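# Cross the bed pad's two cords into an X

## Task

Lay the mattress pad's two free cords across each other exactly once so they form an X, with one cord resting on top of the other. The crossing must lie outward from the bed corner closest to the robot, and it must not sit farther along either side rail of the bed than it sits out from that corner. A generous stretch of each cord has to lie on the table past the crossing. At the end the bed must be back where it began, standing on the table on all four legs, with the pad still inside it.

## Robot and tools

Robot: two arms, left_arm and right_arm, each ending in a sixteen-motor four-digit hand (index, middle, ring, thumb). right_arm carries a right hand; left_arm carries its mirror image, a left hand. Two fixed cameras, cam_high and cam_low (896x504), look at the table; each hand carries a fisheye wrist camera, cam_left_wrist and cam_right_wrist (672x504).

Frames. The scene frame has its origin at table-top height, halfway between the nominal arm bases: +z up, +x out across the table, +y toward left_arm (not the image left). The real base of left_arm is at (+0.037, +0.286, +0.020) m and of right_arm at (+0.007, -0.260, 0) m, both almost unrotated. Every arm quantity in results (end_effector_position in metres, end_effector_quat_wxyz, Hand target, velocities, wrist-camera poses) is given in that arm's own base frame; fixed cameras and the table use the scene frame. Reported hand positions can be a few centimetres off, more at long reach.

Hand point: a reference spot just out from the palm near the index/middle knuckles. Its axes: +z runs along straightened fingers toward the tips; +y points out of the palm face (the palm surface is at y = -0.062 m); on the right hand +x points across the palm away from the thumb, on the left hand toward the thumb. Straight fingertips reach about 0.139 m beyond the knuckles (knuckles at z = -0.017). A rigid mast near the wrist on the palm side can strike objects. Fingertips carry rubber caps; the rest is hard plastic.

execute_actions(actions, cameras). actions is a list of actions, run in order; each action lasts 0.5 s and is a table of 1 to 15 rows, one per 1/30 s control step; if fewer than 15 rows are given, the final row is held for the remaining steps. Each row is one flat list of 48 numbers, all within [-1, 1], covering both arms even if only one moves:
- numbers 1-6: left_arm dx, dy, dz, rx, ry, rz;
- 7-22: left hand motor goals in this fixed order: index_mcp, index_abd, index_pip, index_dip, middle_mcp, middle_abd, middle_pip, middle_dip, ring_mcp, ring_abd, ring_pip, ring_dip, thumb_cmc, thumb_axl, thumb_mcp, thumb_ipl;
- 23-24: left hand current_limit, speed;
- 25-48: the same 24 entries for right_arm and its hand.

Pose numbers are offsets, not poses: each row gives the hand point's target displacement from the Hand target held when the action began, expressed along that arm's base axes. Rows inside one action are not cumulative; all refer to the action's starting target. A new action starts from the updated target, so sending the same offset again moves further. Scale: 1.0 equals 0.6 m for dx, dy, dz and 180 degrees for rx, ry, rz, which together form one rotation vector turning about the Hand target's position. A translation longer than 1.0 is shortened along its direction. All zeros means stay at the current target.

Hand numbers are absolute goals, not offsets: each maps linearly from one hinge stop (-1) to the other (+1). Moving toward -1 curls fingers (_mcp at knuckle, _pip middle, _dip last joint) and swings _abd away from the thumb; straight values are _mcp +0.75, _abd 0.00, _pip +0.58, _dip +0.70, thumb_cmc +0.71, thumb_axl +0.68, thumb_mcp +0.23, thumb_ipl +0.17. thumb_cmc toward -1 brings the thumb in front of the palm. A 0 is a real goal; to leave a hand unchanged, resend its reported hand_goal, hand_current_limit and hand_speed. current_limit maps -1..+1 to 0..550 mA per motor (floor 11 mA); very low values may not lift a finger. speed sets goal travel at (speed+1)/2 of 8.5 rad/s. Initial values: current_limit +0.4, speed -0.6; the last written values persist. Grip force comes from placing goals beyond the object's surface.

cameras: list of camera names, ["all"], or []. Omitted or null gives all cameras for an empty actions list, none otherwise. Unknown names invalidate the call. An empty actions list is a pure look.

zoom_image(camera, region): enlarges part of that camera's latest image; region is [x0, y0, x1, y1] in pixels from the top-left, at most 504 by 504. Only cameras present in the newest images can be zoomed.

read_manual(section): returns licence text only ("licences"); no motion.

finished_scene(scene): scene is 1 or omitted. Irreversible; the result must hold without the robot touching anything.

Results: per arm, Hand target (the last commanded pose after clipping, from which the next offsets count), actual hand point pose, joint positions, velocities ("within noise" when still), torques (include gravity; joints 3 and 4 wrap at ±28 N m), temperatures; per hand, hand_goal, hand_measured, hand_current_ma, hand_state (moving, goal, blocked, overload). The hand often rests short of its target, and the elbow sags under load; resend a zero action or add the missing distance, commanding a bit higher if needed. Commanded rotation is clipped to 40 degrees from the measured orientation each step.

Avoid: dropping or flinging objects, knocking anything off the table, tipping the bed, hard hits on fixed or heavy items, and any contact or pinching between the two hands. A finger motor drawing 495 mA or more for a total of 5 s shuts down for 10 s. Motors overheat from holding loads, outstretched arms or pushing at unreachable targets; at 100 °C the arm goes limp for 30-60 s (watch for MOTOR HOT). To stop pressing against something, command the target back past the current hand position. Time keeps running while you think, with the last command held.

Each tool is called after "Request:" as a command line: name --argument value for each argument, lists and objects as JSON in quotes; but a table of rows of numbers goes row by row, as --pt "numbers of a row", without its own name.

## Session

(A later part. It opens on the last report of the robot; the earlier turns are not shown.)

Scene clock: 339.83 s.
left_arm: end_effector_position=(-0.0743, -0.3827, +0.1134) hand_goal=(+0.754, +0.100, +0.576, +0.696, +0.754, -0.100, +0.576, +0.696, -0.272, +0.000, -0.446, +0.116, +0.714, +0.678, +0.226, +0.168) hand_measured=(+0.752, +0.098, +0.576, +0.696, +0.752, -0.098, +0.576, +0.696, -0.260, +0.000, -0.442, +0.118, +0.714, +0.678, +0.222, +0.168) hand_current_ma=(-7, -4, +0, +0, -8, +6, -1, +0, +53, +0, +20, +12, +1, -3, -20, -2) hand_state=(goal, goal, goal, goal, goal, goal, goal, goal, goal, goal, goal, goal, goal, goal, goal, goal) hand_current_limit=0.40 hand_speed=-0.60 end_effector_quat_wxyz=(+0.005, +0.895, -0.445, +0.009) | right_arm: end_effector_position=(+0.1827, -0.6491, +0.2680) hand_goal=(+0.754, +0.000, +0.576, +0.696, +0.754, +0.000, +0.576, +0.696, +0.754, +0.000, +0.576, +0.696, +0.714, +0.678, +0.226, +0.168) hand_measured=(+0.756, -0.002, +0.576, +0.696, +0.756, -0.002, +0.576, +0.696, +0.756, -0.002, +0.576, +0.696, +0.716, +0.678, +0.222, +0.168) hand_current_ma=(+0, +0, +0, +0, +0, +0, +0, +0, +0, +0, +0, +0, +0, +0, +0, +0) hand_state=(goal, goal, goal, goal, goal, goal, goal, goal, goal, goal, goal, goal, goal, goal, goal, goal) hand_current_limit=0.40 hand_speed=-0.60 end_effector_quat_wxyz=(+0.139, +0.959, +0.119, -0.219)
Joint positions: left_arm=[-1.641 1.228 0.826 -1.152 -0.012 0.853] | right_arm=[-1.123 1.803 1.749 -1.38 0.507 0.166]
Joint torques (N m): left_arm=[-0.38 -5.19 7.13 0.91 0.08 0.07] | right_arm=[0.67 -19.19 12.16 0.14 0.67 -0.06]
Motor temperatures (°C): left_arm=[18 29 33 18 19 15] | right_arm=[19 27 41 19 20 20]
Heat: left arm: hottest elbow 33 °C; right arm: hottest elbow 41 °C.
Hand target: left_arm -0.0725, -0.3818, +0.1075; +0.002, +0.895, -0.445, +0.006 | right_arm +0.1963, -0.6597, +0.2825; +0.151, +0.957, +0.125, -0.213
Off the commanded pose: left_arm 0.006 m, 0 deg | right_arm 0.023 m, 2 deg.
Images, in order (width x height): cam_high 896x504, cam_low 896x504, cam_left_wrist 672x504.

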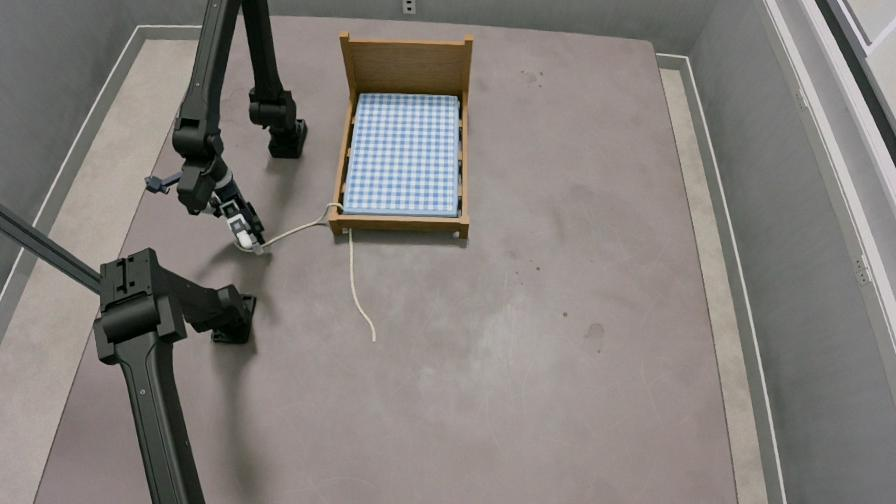

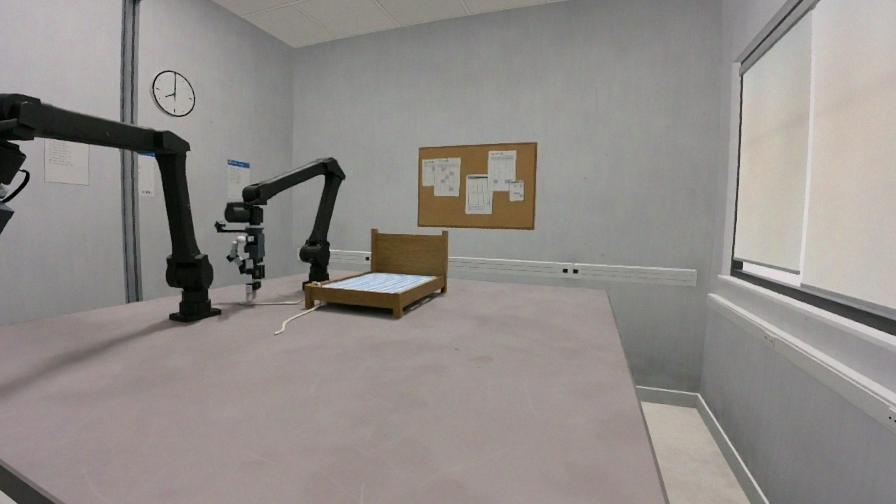

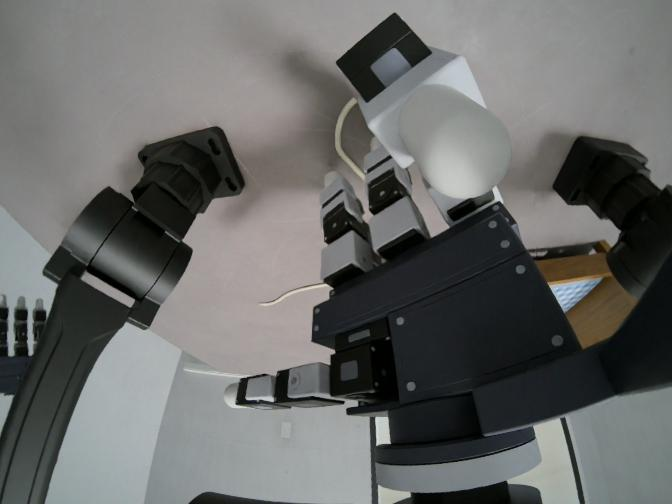

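Request:
execute_actions --actions '[[[0,0,-0.02,0,0,0,0.754,0.1,0.576,0.696,0.754,-0.1,0.576,0.696,-0.273,0,-0.446,0.116,0.714,0.678,0.226,0.168,0.4,-0.6,0,0,0,0,0,0,0.754,0,0.576,0.696,0.754,0,0.576,0.696,0.754,0,0.576,0.696,0.714,0.678,0.226,0.168,0.4,-0.6]],[[0,0,0,0,0,0,0.754,-0.4,0.576,0.696,0.754,0.4,0.576,0.696,-0.273,0,-0.446,0.116,0.714,0.678,0.226,0.168,0.4,-0.6,0,0,0,0,0,0,0.754,0,0.576,0.696,0.754,0,0.576,0.696,0.754,0,0.576,0.696,0.714,0.678,0.226,0.168,0.4,-0.6]]]' --cameras '["cam_low","cam_left_wrist"]'

Request:
zoom_image --camera "cam_low" --region '[200, 230, 320, 330]'

Request:
zoom_image --camera "cam_left_wrist" --region '[280, 80, 420, 240]'

Scene clock: 354.20 s.
left_arm: end_effector_position=(-0.0745, -0.3847, +0.1052) hand_goal=(+0.754, -0.400, +0.576, +0.696, +0.754, +0.400, +0.576, +0.696, -0.272, +0.000, -0.446, +0.116, +0.714, +0.678, +0.226, +0.168) hand_measured=(+0.752, -0.102, +0.576, +0.696, +0.752, +0.100, +0.576, +0.696, -0.260, +0.000, -0.442, +0.118, +0.714, +0.678, +0.222, +0.168) hand_current_ma=(-7, +385, +0, +0, -8, -385, -1, +0, +53, +0, +20, +12, +1, -3, -20, -2) hand_state=(goal, blocked, goal, goal, goal, blocked, goal, goal, goal, goal, goal, goal, goal, goal, goal, goal) hand_current_limit=0.40 hand_speed=-0.60 end_effector_quat_wxyz=(+0.009, +0.895, -0.445, +0.010) | right_arm: end_effector_position=(+0.1827, -0.6491, +0.2680) hand_goal=(+0.754, +0.000, +0.576, +0.696, +0.754, +0.000, +0.576, +0.696, +0.754, +0.000, +0.576, +0.696, +0.714, +0.678, +0.226, +0.168) hand_measured=(+0.756, -0.002, +0.576, +0.696, +0.756, -0.002, +0.576, +0.696, +0.756, -0.002, +0.576, +0.696, +0.716, +0.678, +0.222, +0.168) hand_current_ma=(+0, +0, +0, +0, +0, +0, +0, +0, +0, +0, +0, +0, +0, +0, +0, +0) hand_state=(goal, goal, goal, goal, goal, goal, goal, goal, goal, goal, goal, goal, goal, goal, goal, goal) hand_current_limit=0.40 hand_speed=-0.60 end_effector_quat_wxyz=(+0.139, +0.959, +0.119, -0.219)
Joint positions: left_arm=[-1.641 1.239 0.808 -1.115 -0.012 0.853] | right_arm=[-1.123 1.803 1.749 -1.38 0.507 0.166]
Joint torques (N m): left_arm=[-0.32 -4.89 6.72 0.85 0.08 0.09] | right_arm=[0.67 -19.08 12.14 0.08 0.65 -0.06]
Heat: left arm: hottest elbow 31 °C; right arm: hottest elbow 41 °C.
Hand target: left_arm -0.0726, -0.3819, +0.0955; +0.002, +0.895, -0.445, +0.006 | right_arm +0.1963, -0.6597, +0.2825; +0.151, +0.957, +0.125, -0.213
Off the commanded pose: left_arm 0.010 m, 1 deg | right_arm 0.023 m, 2 deg.
Images, in order (width x height): cam_low 896x504, cam_left_wrist 672x504.

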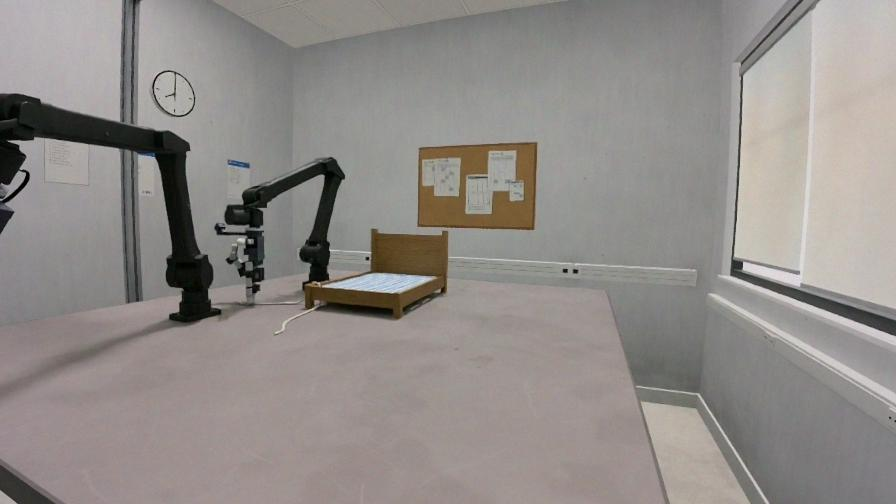

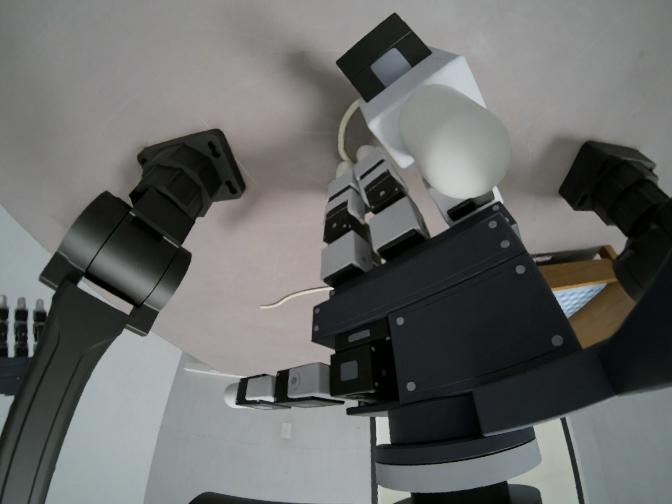

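Scaled by 4.200 from the camera's 896x504 image, which has a finer 1280x720 frame.

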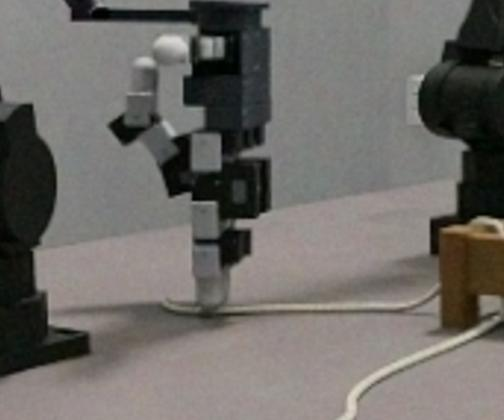

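Scaled by 3.150 from the camera's 672x504 image, which has a finer 960x720 frame.

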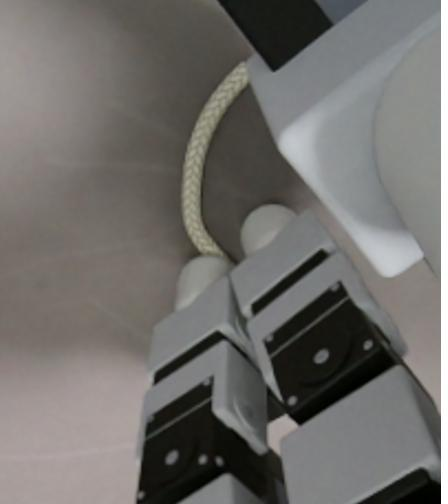

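Request:
execute_actions --actions '[[[0,0,0.07,0,0,0,0.754,-0.4,0.576,0.696,0.754,0.4,0.576,0.696,-0.273,0,-0.446,0.116,0.714,0.678,0.226,0.168,0.4,-0.6,0,0,0,0,0,0,0.754,0,0.576,0.696,0.754,0,0.576,0.696,0.754,0,0.576,0.696,0.714,0.678,0.226,0.168,0.4,-0.6]]]' --cameras '["cam_low","cam_left_wrist"]'

Request:
zoom_image --camera "cam_low" --region '[200, 230, 320, 330]'

Request:
zoom_image --camera "cam_left_wrist" --region '[280, 80, 420, 240]'

Scene clock: 367.27 s.
left_arm: end_effector_position=(-0.0729, -0.3585, +0.1074) hand_goal=(+0.754, -0.400, +0.576, +0.696, +0.754, +0.400, +0.576, +0.696, -0.272, +0.000, -0.446, +0.116, +0.714, +0.678, +0.226, +0.168) hand_measured=(+0.750, -0.102, +0.574, +0.694, +0.750, +0.100, +0.572, +0.696, -0.260, +0.000, -0.442, +0.118, +0.714, +0.678, +0.222, +0.168) hand_current_ma=(-20, +385, -12, -10, -23, -385, -14, +0, +53, +0, +20, +12, +1, -3, -20, -2) hand_state=(goal, blocked, goal, goal, goal, blocked, goal, goal, goal, goal, goal, goal, goal, goal, goal, goal) hand_current_limit=0.40 hand_speed=-0.60 end_effector_quat_wxyz=(-0.028, +0.895, -0.445, -0.006) | right_arm: end_effector_position=(+0.1827, -0.6491, +0.2680) hand_goal=(+0.754, +0.000, +0.576, +0.696, +0.754, +0.000, +0.576, +0.696, +0.754, +0.000, +0.576, +0.696, +0.714, +0.678, +0.226, +0.168) hand_measured=(+0.756, -0.002, +0.576, +0.696, +0.756, -0.002, +0.576, +0.696, +0.756, -0.002, +0.576, +0.696, +0.716, +0.678, +0.222, +0.168) hand_current_ma=(+0, +0, +0, +0, +0, +0, +0, +0, +0, +0, +0, +0, +0, +0, +0, +0) hand_state=(goal, goal, goal, goal, goal, goal, goal, goal, goal, goal, goal, goal, goal, goal, goal, goal) hand_current_limit=0.40 hand_speed=-0.60 end_effector_quat_wxyz=(+0.139, +0.959, +0.119, -0.219)
Joint positions: left_arm=[-1.641 1.213 0.81 -1.225 -0.011 0.853] | right_arm=[-1.123 1.803 1.749 -1.38 0.507 0.166]
Joint torques (N m): left_arm=[-0.38 -6.24 12.67 -0.14 -0.01 0.08] | right_arm=[0.91 -19.37 12.14 0.23 0.65 -0.07]
Heat: left arm: hottest elbow 30 °C; right arm: hottest elbow 42 °C.
Hand target: left_arm -0.0726, -0.3818, +0.1374; +0.002, +0.895, -0.445, +0.006 | right_arm +0.1963, -0.6597, +0.2825; +0.151, +0.957, +0.125, -0.213
Off the commanded pose: left_arm 0.038 m, 4 deg | right_arm 0.023 m, 2 deg.
Images, in order (width x height): cam_low 896x504, cam_left_wrist 672x504.

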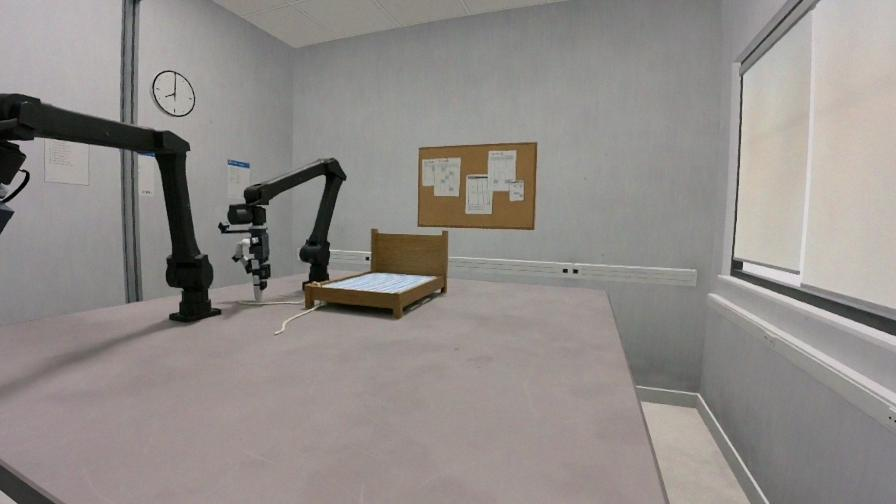

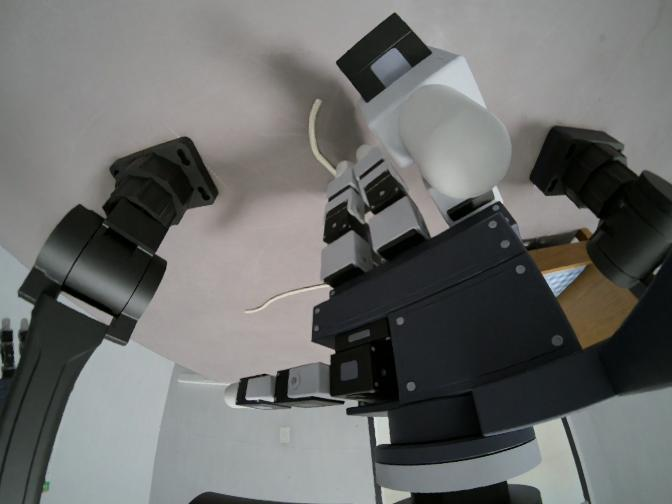

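Scaled by 4.200 from the camera's 896x504 image, which has a finer 1280x720 frame.

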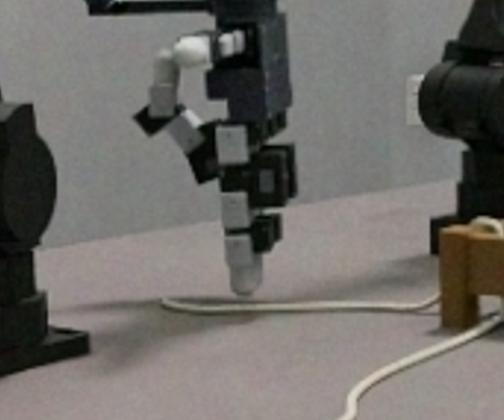

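Scaled by 3.150 from the camera's 672x504 image, which has a finer 960x720 frame.

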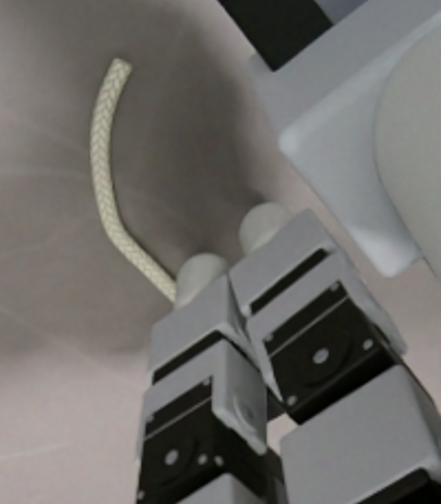

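Request:
execute_actions --actions '[[[0,0,0.08,0,0,0,0.754,-0.4,0.576,0.696,0.754,0.4,0.576,0.696,-0.273,0,-0.446,0.116,0.714,0.678,0.226,0.168,0.4,-0.6,0,0,0,0,0,0,0.754,0,0.576,0.696,0.754,0,0.576,0.696,0.754,0,0.576,0.696,0.714,0.678,0.226,0.168,0.4,-0.6]]]' --cameras '["cam_low","cam_left_wrist"]'

Request:
zoom_image --camera "cam_low" --region '[200, 230, 320, 330]'

Request:
zoom_image --camera "cam_left_wrist" --region '[280, 80, 420, 240]'

Scene clock: 383.20 s.
left_arm: end_effector_position=(-0.0734, -0.3657, +0.1645) hand_goal=(+0.754, -0.400, +0.576, +0.696, +0.754, +0.400, +0.576, +0.696, -0.272, +0.000, -0.446, +0.116, +0.714, +0.678, +0.226, +0.168) hand_measured=(+0.750, -0.102, +0.574, +0.694, +0.750, +0.100, +0.572, +0.696, -0.260, +0.000, -0.442, +0.118, +0.714, +0.678, +0.222, +0.168) hand_current_ma=(-20, +385, -12, -10, -23, -385, -14, +0, +53, +0, +20, +12, +1, -3, -20, -2) hand_state=(goal, blocked, goal, goal, goal, blocked, goal, goal, goal, goal, goal, goal, goal, goal, goal, goal) hand_current_limit=0.40 hand_speed=-0.60 end_effector_quat_wxyz=(-0.016, +0.895, -0.445, -0.001) | right_arm: end_effector_position=(+0.1827, -0.6491, +0.2680) hand_goal=(+0.754, +0.000, +0.576, +0.696, +0.754, +0.000, +0.576, +0.696, +0.754, +0.000, +0.576, +0.696, +0.714, +0.678, +0.226, +0.168) hand_measured=(+0.756, -0.002, +0.576, +0.696, +0.756, -0.002, +0.576, +0.696, +0.756, -0.002, +0.576, +0.696, +0.716, +0.678, +0.222, +0.168) hand_current_ma=(+0, +0, +0, +0, +0, +0, +0, +0, +0, +0, +0, +0, +0, +0, +0, +0) hand_state=(goal, goal, goal, goal, goal, goal, goal, goal, goal, goal, goal, goal, goal, goal, goal, goal) hand_current_limit=0.40 hand_speed=-0.60 end_effector_quat_wxyz=(+0.139, +0.959, +0.119, -0.219)
Joint positions: left_arm=[-1.641 1.161 0.922 -1.362 -0.011 0.853] | right_arm=[-1.123 1.803 1.749 -1.38 0.507 0.166]
Joint torques (N m): left_arm=[-0.32 -4.84 12.41 -0.06 0 0.08] | right_arm=[0.67 -19.31 12.14 0.16 0.63 -0.05]
Heat: left arm: hottest elbow 32 °C; right arm: hottest elbow 43 °C.
Hand target: left_arm -0.0726, -0.3819, +0.1855; +0.002, +0.895, -0.445, +0.006 | right_arm +0.1963, -0.6597, +0.2825; +0.151, +0.957, +0.125, -0.213
Off the commanded pose: left_arm 0.026 m, 2 deg | right_arm 0.023 m, 2 deg.
Images, in order (width x height): cam_low 896x504, cam_left_wrist 672x504.

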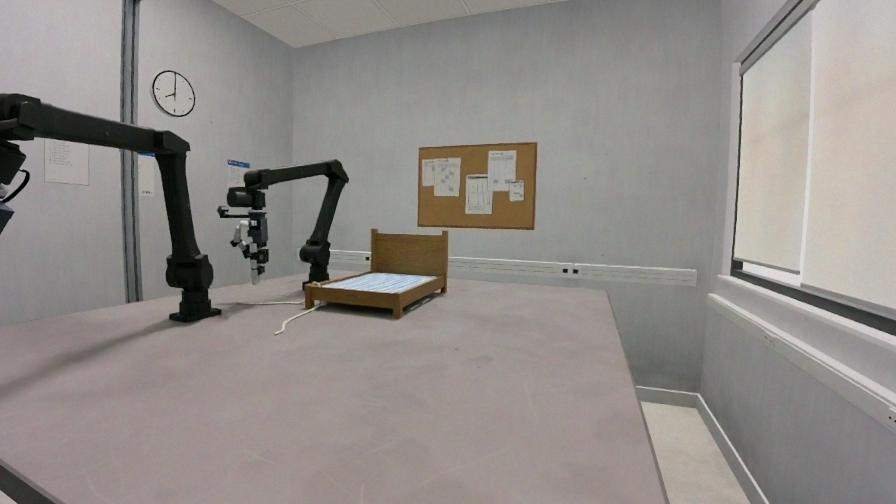

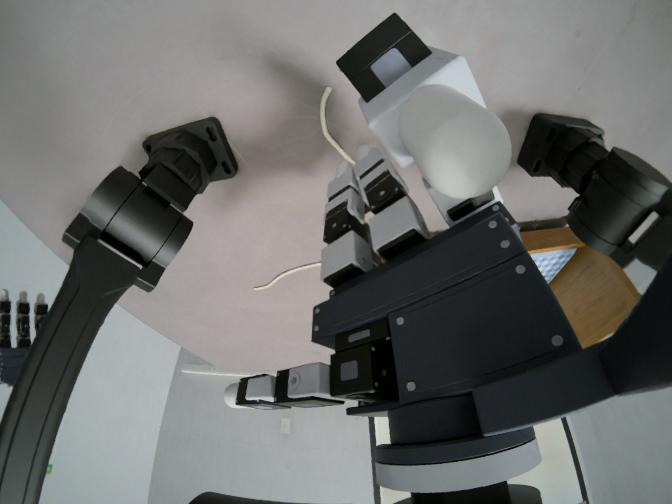

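Scaled by 4.200 from the camera's 896x504 image, which has a finer 1280x720 frame.

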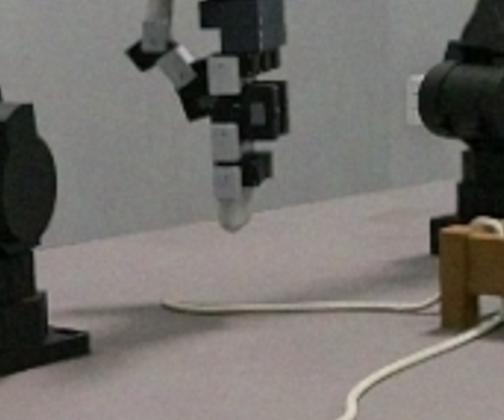

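Scaled by 3.150 from the camera's 672x504 image, which has a finer 960x720 frame.

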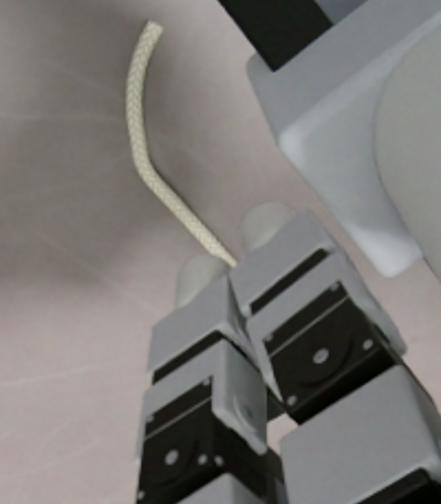

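Request:
execute_actions --actions '[[[0.226,0.133,0.083,0,0,0.294,0.754,0,0.576,0.696,0.754,0,0.576,0.696,0.754,0,0.576,0.696,0.714,0.678,0.226,0.168,0.4,-0.6,0,0,0,0,0,0,0.754,0,0.576,0.696,0.754,0,0.576,0.696,0.754,0,0.576,0.696,0.714,0.678,0.226,0.168,0.4,-0.6]],[[0.31,-0.07,0,0,0,0.333,0.754,0,0.576,0.696,0.754,0,0.576,0.696,0.754,0,0.576,0.696,0.714,0.678,0.226,0.168,0.4,-0.6,0,0,0,0,0,0,0.754,0,0.576,0.696,0.754,0,0.576,0.696,0.754,0,0.576,0.696,0.714,0.678,0.226,0.168,0.4,-0.6]],[[0.142,-0.025,-0.058,0,0,0.333,0.754,0,0.576,0.696,0.754,0,0.576,0.696,0.754,0,0.576,0.696,0.714,0.678,0.226,0.168,0.4,-0.6,0,0,0,0,0,0,0.754,0,0.576,0.696,0.754,0,0.576,0.696,0.754,0,0.576,0.696,0.714,0.678,0.226,0.168,0.4,-0.6]]]' --cameras '["cam_high"]'

Request:
zoom_image --camera "cam_high" --region '[220, 150, 460, 350]'

Scene clock: 508.90 s.
left_arm: end_effector_position=(+0.3215, -0.3459, +0.1842) hand_goal=(+0.754, +0.000, +0.576, +0.696, +0.754, +0.000, +0.576, +0.696, +0.754, +0.000, +0.576, +0.696, +0.714, +0.678, +0.226, +0.168) hand_measured=(+0.752, -0.002, +0.574, +0.694, +0.752, +0.002, +0.574, +0.696, +0.752, +0.000, +0.574, +0.694, +0.714, +0.678, +0.222, +0.168) hand_current_ma=(-7, -4, -9, -10, -7, +4, -11, +0, -6, +0, -11, -12, -1, -3, -20, -2) hand_state=(goal, goal, goal, goal, goal, goal, goal, goal, goal, goal, goal, goal, goal, goal, goal, goal) hand_current_limit=0.40 hand_speed=-0.60 end_effector_quat_wxyz=(-0.011, +0.524, +0.852, -0.006) | right_arm: end_effector_position=(+0.1827, -0.6491, +0.2680) hand_goal=(+0.754, +0.000, +0.576, +0.696, +0.754, +0.000, +0.576, +0.696, +0.754, +0.000, +0.576, +0.696, +0.714, +0.678, +0.226, +0.168) hand_measured=(+0.756, -0.002, +0.576, +0.696, +0.756, -0.002, +0.576, +0.696, +0.756, -0.002, +0.576, +0.696, +0.716, +0.678, +0.222, +0.168) hand_current_ma=(+0, +0, +0, +0, +0, +0, +0, +0, +0, +0, +0, +0, +0, +0, +0, +0) hand_state=(goal, goal, goal, goal, goal, goal, goal, goal, goal, goal, goal, goal, goal, goal, goal, goal) hand_current_limit=0.40 hand_speed=-0.60 end_effector_quat_wxyz=(+0.139, +0.959, +0.119, -0.219)
Joint positions: left_arm=[-0.998 1.617 1.426 -1.394 0.021 -1.466] | right_arm=[-1.123 1.803 1.749 -1.38 0.507 0.166]
Joint torques (N m): left_arm=[-1.14 -10.99 12.68 -0.23 -0.32 -0.12] | right_arm=[0.85 -19.19 12.18 0.09 0.66 -0.06]
Motor temperatures (°C): left_arm=[18 27 39 18 18 15] | right_arm=[19 29 47 19 20 20]
Heat: left arm: hottest elbow 39 °C; right arm: hottest elbow 47 °C.
Hand target: left_arm +0.3343, -0.3592, +0.2005; -0.006, +0.501, +0.866, +0.003 | right_arm +0.1963, -0.6597, +0.2825; +0.151, +0.957, +0.125, -0.213
Off the commanded pose: left_arm 0.025 m, 3 deg | right_arm 0.023 m, 2 deg.
Images, in order (width x height): cam_high 896x504.

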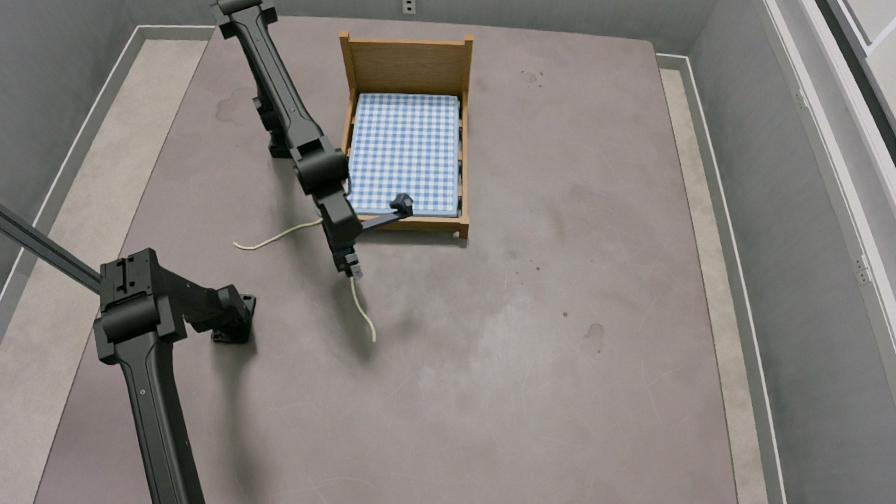

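Scaled by 2.100 from the camera's 896x504 image, which has a finer 1280x720 frame.

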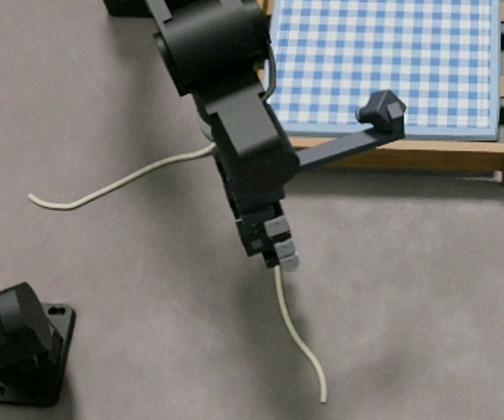

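Request:
execute_actions --actions '[]' --cameras '["cam_low","cam_left_wrist"]'

Request:
zoom_image --camera "cam_left_wrist" --region '[220, 40, 472, 240]'

Request:
zoom_image --camera "cam_low" --region '[220, 220, 420, 350]'

Scene clock: 517.67 s.
left_arm: end_effector_position=(+0.3215, -0.3459, +0.1842) hand_goal=(+0.754, +0.000, +0.576, +0.696, +0.754, +0.000, +0.576, +0.696, +0.754, +0.000, +0.576, +0.696, +0.714, +0.678, +0.226, +0.168) hand_measured=(+0.752, -0.002, +0.574, +0.694, +0.752, +0.002, +0.574, +0.696, +0.752, +0.000, +0.574, +0.694, +0.714, +0.678, +0.222, +0.168) hand_current_ma=(-7, -4, -9, -10, -7, +4, -11, +0, -6, +0, -11, -12, -1, -3, -20, -2) hand_state=(goal, goal, goal, goal, goal, goal, goal, goal, goal, goal, goal, goal, goal, goal, goal, goal) hand_current_limit=0.40 hand_speed=-0.60 end_effector_quat_wxyz=(-0.011, +0.524, +0.852, -0.006) | right_arm: end_effector_position=(+0.1827, -0.6491, +0.2680) hand_goal=(+0.754, +0.000, +0.576, +0.696, +0.754, +0.000, +0.576, +0.696, +0.754, +0.000, +0.576, +0.696, +0.714, +0.678, +0.226, +0.168) hand_measured=(+0.756, -0.002, +0.576, +0.696, +0.756, -0.002, +0.576, +0.696, +0.756, -0.002, +0.576, +0.696, +0.716, +0.678, +0.222, +0.168) hand_current_ma=(+0, +0, +0, +0, +0, +0, +0, +0, +0, +0, +0, +0, +0, +0, +0, +0) hand_state=(goal, goal, goal, goal, goal, goal, goal, goal, goal, goal, goal, goal, goal, goal, goal, goal) hand_current_limit=0.40 hand_speed=-0.60 end_effector_quat_wxyz=(+0.139, +0.959, +0.119, -0.219)
Joint positions: left_arm=[-0.998 1.617 1.426 -1.394 0.021 -1.466] | right_arm=[-1.123 1.803 1.749 -1.38 0.507 0.166]
Joint velocities: within noise
Joint torques (N m): left_arm=[-1.14 -10.99 12.7 -0.23 -0.33 -0.06] | right_arm=[0.79 -19.19 12.15 0.17 0.64 -0.08]
Motor temperatures (°C): left_arm=[18 27 39 18 18 15] | right_arm=[19 29 47 19 20 20]
Heat: left arm: hottest elbow 39 °C; right arm: hottest elbow 47 °C.
Hand target: left_arm +0.3343, -0.3592, +0.2005; -0.006, +0.501, +0.866, +0.003 | right_arm +0.1963, -0.6597, +0.2825; +0.151, +0.957, +0.125, -0.213
Off the commanded pose: left_arm 0.025 m, 3 deg | right_arm 0.023 m, 2 deg.
Images, in order (width x height): cam_low 896x504, cam_left_wrist 672x504.

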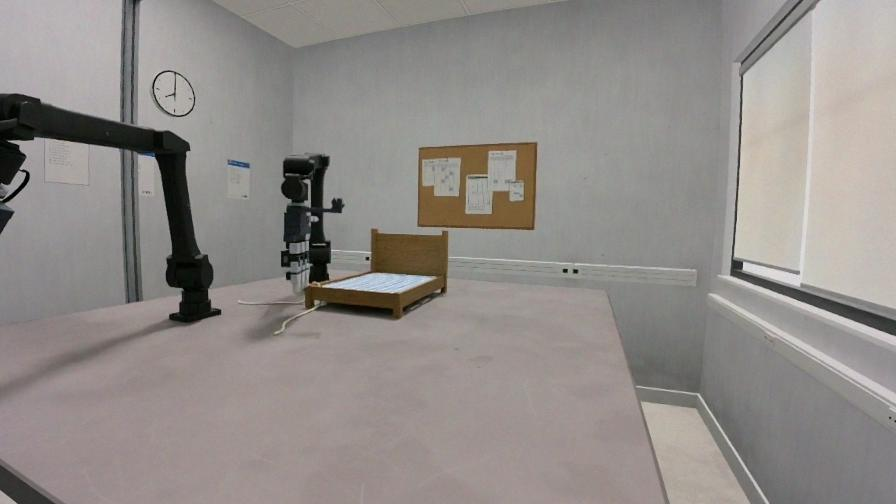

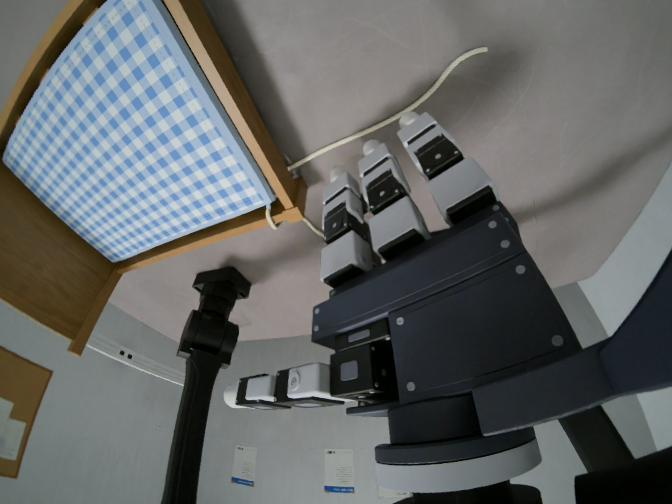

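Scaled by 2.000 from the camera's 672x504 image, which has a finer 960x720 frame.

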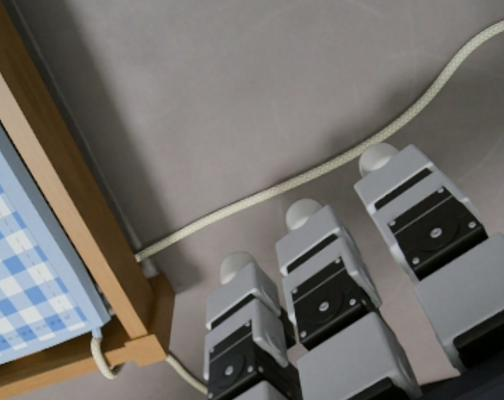

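Scaled by 2.520 from the camera's 896x504 image, which has a finer 1280x720 frame.

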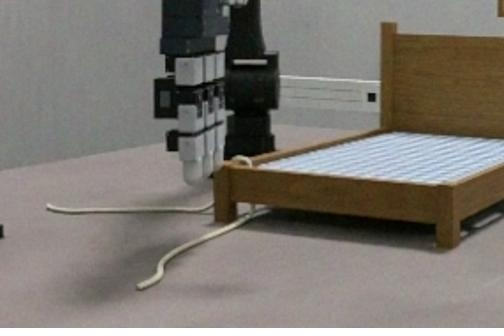

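Request:
execute_actions --actions '[[[0.0675,-0.0225,0,0,0,0,0.754,0,0.576,0.696,0.754,0,0.576,0.696,0.754,0,0.576,0.696,0.714,0.678,0.226,0.168,0.4,-0.6,0,0,0,0,0,0,0.754,0,0.576,0.696,0.754,0,0.576,0.696,0.754,0,0.576,0.696,0.714,0.678,0.226,0.168,0.4,-0.6]],[[0,0,-0.12,0,0,0,0.754,0,0.576,0.696,0.754,0,0.576,0.696,0.754,0,0.576,0.696,0.714,0.678,0.226,0.168,0.4,-0.6,0,0,0,0,0,0,0.754,0,0.576,0.696,0.754,0,0.576,0.696,0.754,0,0.576,0.696,0.714,0.678,0.226,0.168,0.4,-0.6]]]' --cameras '["cam_low","cam_left_wrist"]'

Request:
zoom_image --camera "cam_left_wrist" --region '[220, 40, 472, 240]'

Request:
zoom_image --camera "cam_low" --region '[260, 240, 380, 340]'

Scene clock: 534.77 s.
left_arm: end_effector_position=(+0.3759, -0.3723, +0.1363) hand_goal=(+0.754, +0.000, +0.576, +0.696, +0.754, +0.000, +0.576, +0.696, +0.754, +0.000, +0.576, +0.696, +0.714, +0.678, +0.226, +0.168) hand_measured=(+0.752, -0.002, +0.574, +0.694, +0.752, +0.002, +0.574, +0.696, +0.752, +0.000, +0.574, +0.694, +0.714, +0.678, +0.222, +0.168) hand_current_ma=(-7, -4, -9, -10, -6, +4, -11, +0, -6, +0, -10, -12, -1, -3, -21, -2) hand_state=(goal, goal, goal, goal, goal, goal, goal, goal, goal, goal, goal, goal, goal, goal, goal, goal) hand_current_limit=0.40 hand_speed=-0.60 end_effector_quat_wxyz=(-0.002, +0.501, +0.866, +0.001) | right_arm: end_effector_position=(+0.1827, -0.6491, +0.2680) hand_goal=(+0.754, +0.000, +0.576, +0.696, +0.754, +0.000, +0.576, +0.696, +0.754, +0.000, +0.576, +0.696, +0.714, +0.678, +0.226, +0.168) hand_measured=(+0.756, -0.002, +0.576, +0.696, +0.756, -0.002, +0.576, +0.696, +0.756, -0.002, +0.576, +0.696, +0.716, +0.678, +0.222, +0.168) hand_current_ma=(+0, +0, +0, +0, +0, +0, +0, +0, +0, +0, +0, +0, +0, +0, +0, +0) hand_state=(goal, goal, goal, goal, goal, goal, goal, goal, goal, goal, goal, goal, goal, goal, goal, goal) hand_current_limit=0.40 hand_speed=-0.60 end_effector_quat_wxyz=(+0.139, +0.959, +0.119, -0.219)
Joint positions: left_arm=[-0.945 1.785 1.514 -1.304 0 -1.466] | right_arm=[-1.123 1.803 1.749 -1.38 0.507 0.166]
Joint torques (N m): left_arm=[-1.08 -13.86 7.32 0.51 -0.25 -0.01] | right_arm=[0.91 -18.96 12.21 0.18 0.65 -0.07]
Heat: left arm: hottest elbow 40 °C; right arm: hottest elbow 47 °C.
Hand target: left_arm +0.3749, -0.3725, +0.1285; -0.006, +0.501, +0.866, +0.003 | right_arm +0.1963, -0.6597, +0.2825; +0.151, +0.957, +0.125, -0.213
Off the commanded pose: left_arm 0.008 m, 0 deg | right_arm 0.023 m, 2 deg.
Images, in order (width x height): cam_low 896x504, cam_left_wrist 672x504.

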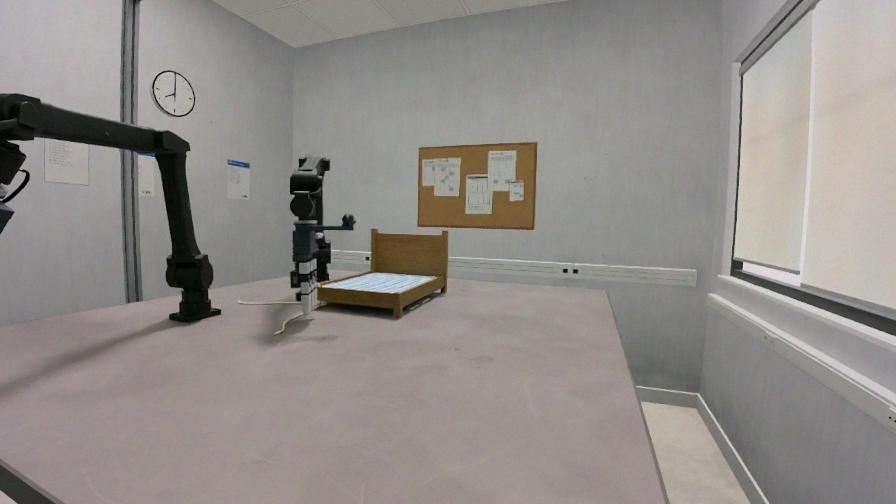

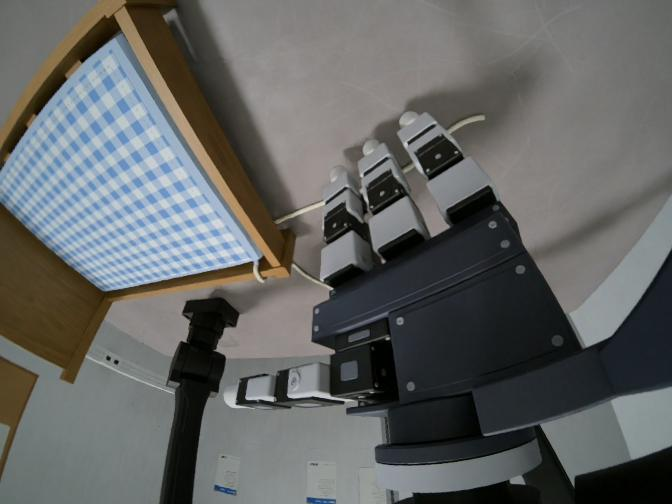

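Scaled by 2.000 from the camera's 672x504 image, which has a finer 960x720 frame.

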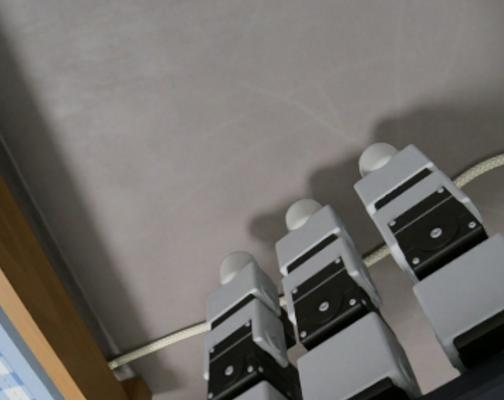

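Scaled by 4.200 from the camera's 896x504 image, which has a finer 1280x720 frame.

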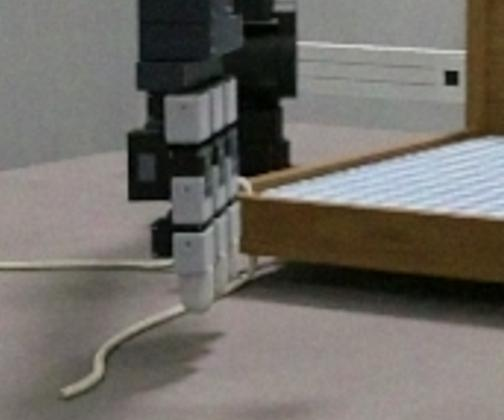

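Request:
execute_actions --actions '[[[0,0,-0.053,0,0,0,0.754,0,0.576,0.696,0.754,0,0.576,0.696,0.754,0,0.576,0.696,0.714,0.678,0.226,0.168,0.4,-0.6,0,0,0,0,0,0,0.754,0,0.576,0.696,0.754,0,0.576,0.696,0.754,0,0.576,0.696,0.714,0.678,0.226,0.168,0.4,-0.6]],[[-0.076,-0.1,0,0,0,-0.139,0.754,0,0.576,0.696,0.754,0,0.576,0.696,0.754,0,0.576,0.696,0.714,0.678,0.226,0.168,0.4,-0.6,0,0,0,0,0,0,0.754,0,0.576,0.696,0.754,0,0.576,0.696,0.754,0,0.576,0.696,0.714,0.678,0.226,0.168,0.4,-0.6]]]' --cameras '["cam_high","cam_low","cam_left_wrist"]'

Request:
zoom_image --camera "cam_left_wrist" --region '[220, 40, 472, 240]'

Request:
zoom_image --camera "cam_low" --region '[260, 240, 380, 340]'

Scene clock: 577.10 s.
left_arm: end_effector_position=(+0.3289, -0.4378, +0.1026) hand_goal=(+0.754, +0.000, +0.576, +0.696, +0.754, +0.000, +0.576, +0.696, +0.754, +0.000, +0.576, +0.696, +0.714, +0.678, +0.226, +0.168) hand_measured=(+0.762, +0.000, +0.580, +0.698, +0.748, +0.002, +0.572, +0.694, +0.742, +0.004, +0.568, +0.690, +0.714, +0.678, +0.222, +0.168) hand_current_ma=(+38, -3, +20, +7, -23, +9, -16, -10, -53, +12, -39, -27, +2, -3, -22, -2) hand_state=(goal, goal, goal, goal, goal, goal, goal, goal, goal, goal, goal, goal, goal, goal, goal, goal) hand_current_limit=0.40 hand_speed=-0.60 end_effector_quat_wxyz=(-0.001, +0.674, +0.739, +0.004) | right_arm: end_effector_position=(+0.1827, -0.6491, +0.2680) hand_goal=(+0.754, +0.000, +0.576, +0.696, +0.754, +0.000, +0.576, +0.696, +0.754, +0.000, +0.576, +0.696, +0.714, +0.678, +0.226, +0.168) hand_measured=(+0.756, -0.002, +0.576, +0.696, +0.756, -0.002, +0.576, +0.696, +0.756, -0.002, +0.576, +0.696, +0.716, +0.678, +0.222, +0.168) hand_current_ma=(+0, +0, +0, +0, +0, +0, +0, +0, +0, +0, +0, +0, +0, +0, +0, +0) hand_state=(goal, goal, goal, goal, goal, goal, goal, goal, goal, goal, goal, goal, goal, goal, goal, goal) hand_current_limit=0.40 hand_speed=-0.60 end_effector_quat_wxyz=(+0.139, +0.959, +0.119, -0.219)
Joint positions: left_arm=[-1.088 1.797 1.437 -1.216 -0.007 -1.181] | right_arm=[-1.123 1.803 1.749 -1.38 0.507 0.166]
Joint torques (N m): left_arm=[-0.44 -14.33 6.12 0.59 -0.14 0.16] | right_arm=[0.67 -19.14 12.19 0.13 0.64 -0.1]
Heat: left arm: hottest elbow 38 °C; right arm: hottest elbow 48 °C.
Hand target: left_arm +0.3292, -0.4325, +0.0967; -0.005, +0.676, +0.737, +0.004 | right_arm +0.1963, -0.6597, +0.2825; +0.151, +0.957, +0.125, -0.213
Off the commanded pose: left_arm 0.008 m, 1 deg | right_arm 0.023 m, 2 deg.
Images, in order (width x height): cam_high 896x504, cam_low 896x504, cam_left_wrist 672x504.

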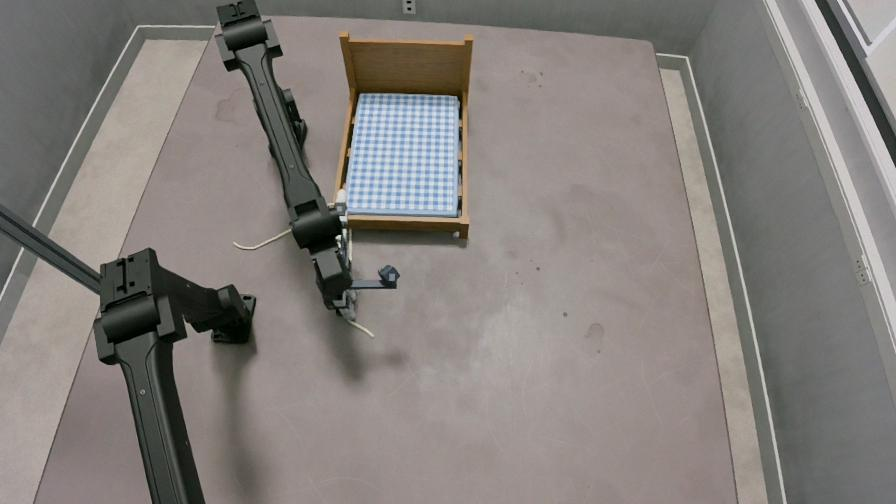

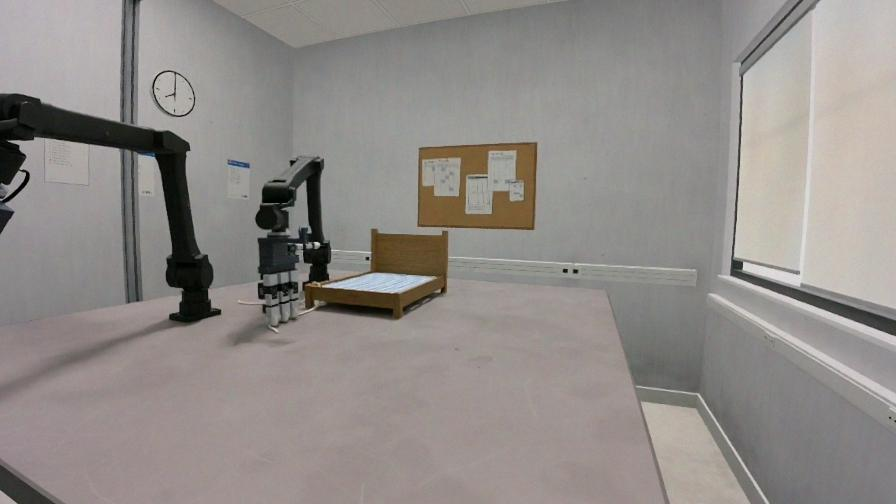

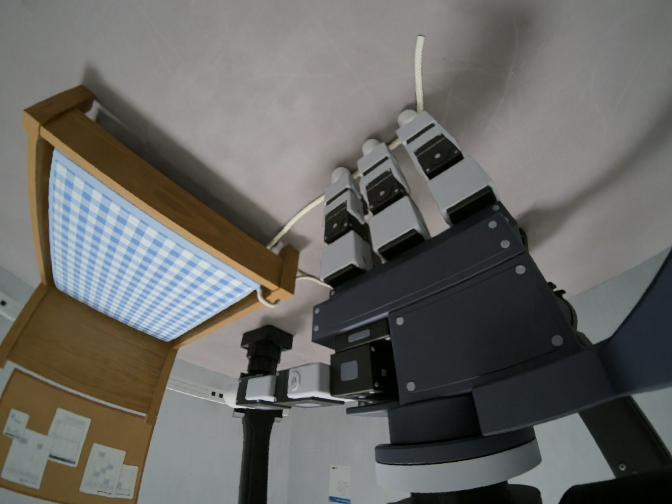

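Scaled by 2.000 from the camera's 672x504 image, which has a finer 960x720 frame.

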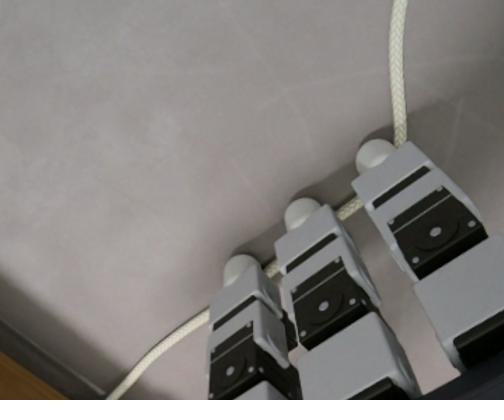

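Scaled by 4.200 from the camera's 896x504 image, which has a finer 1280x720 frame.

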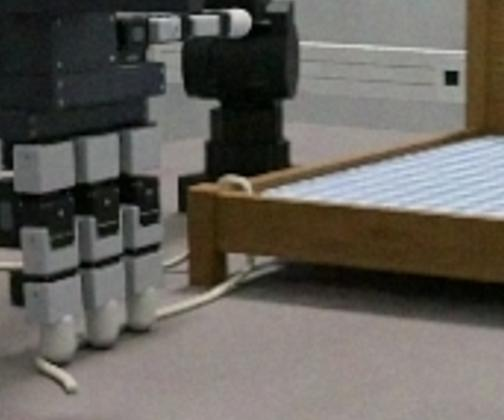

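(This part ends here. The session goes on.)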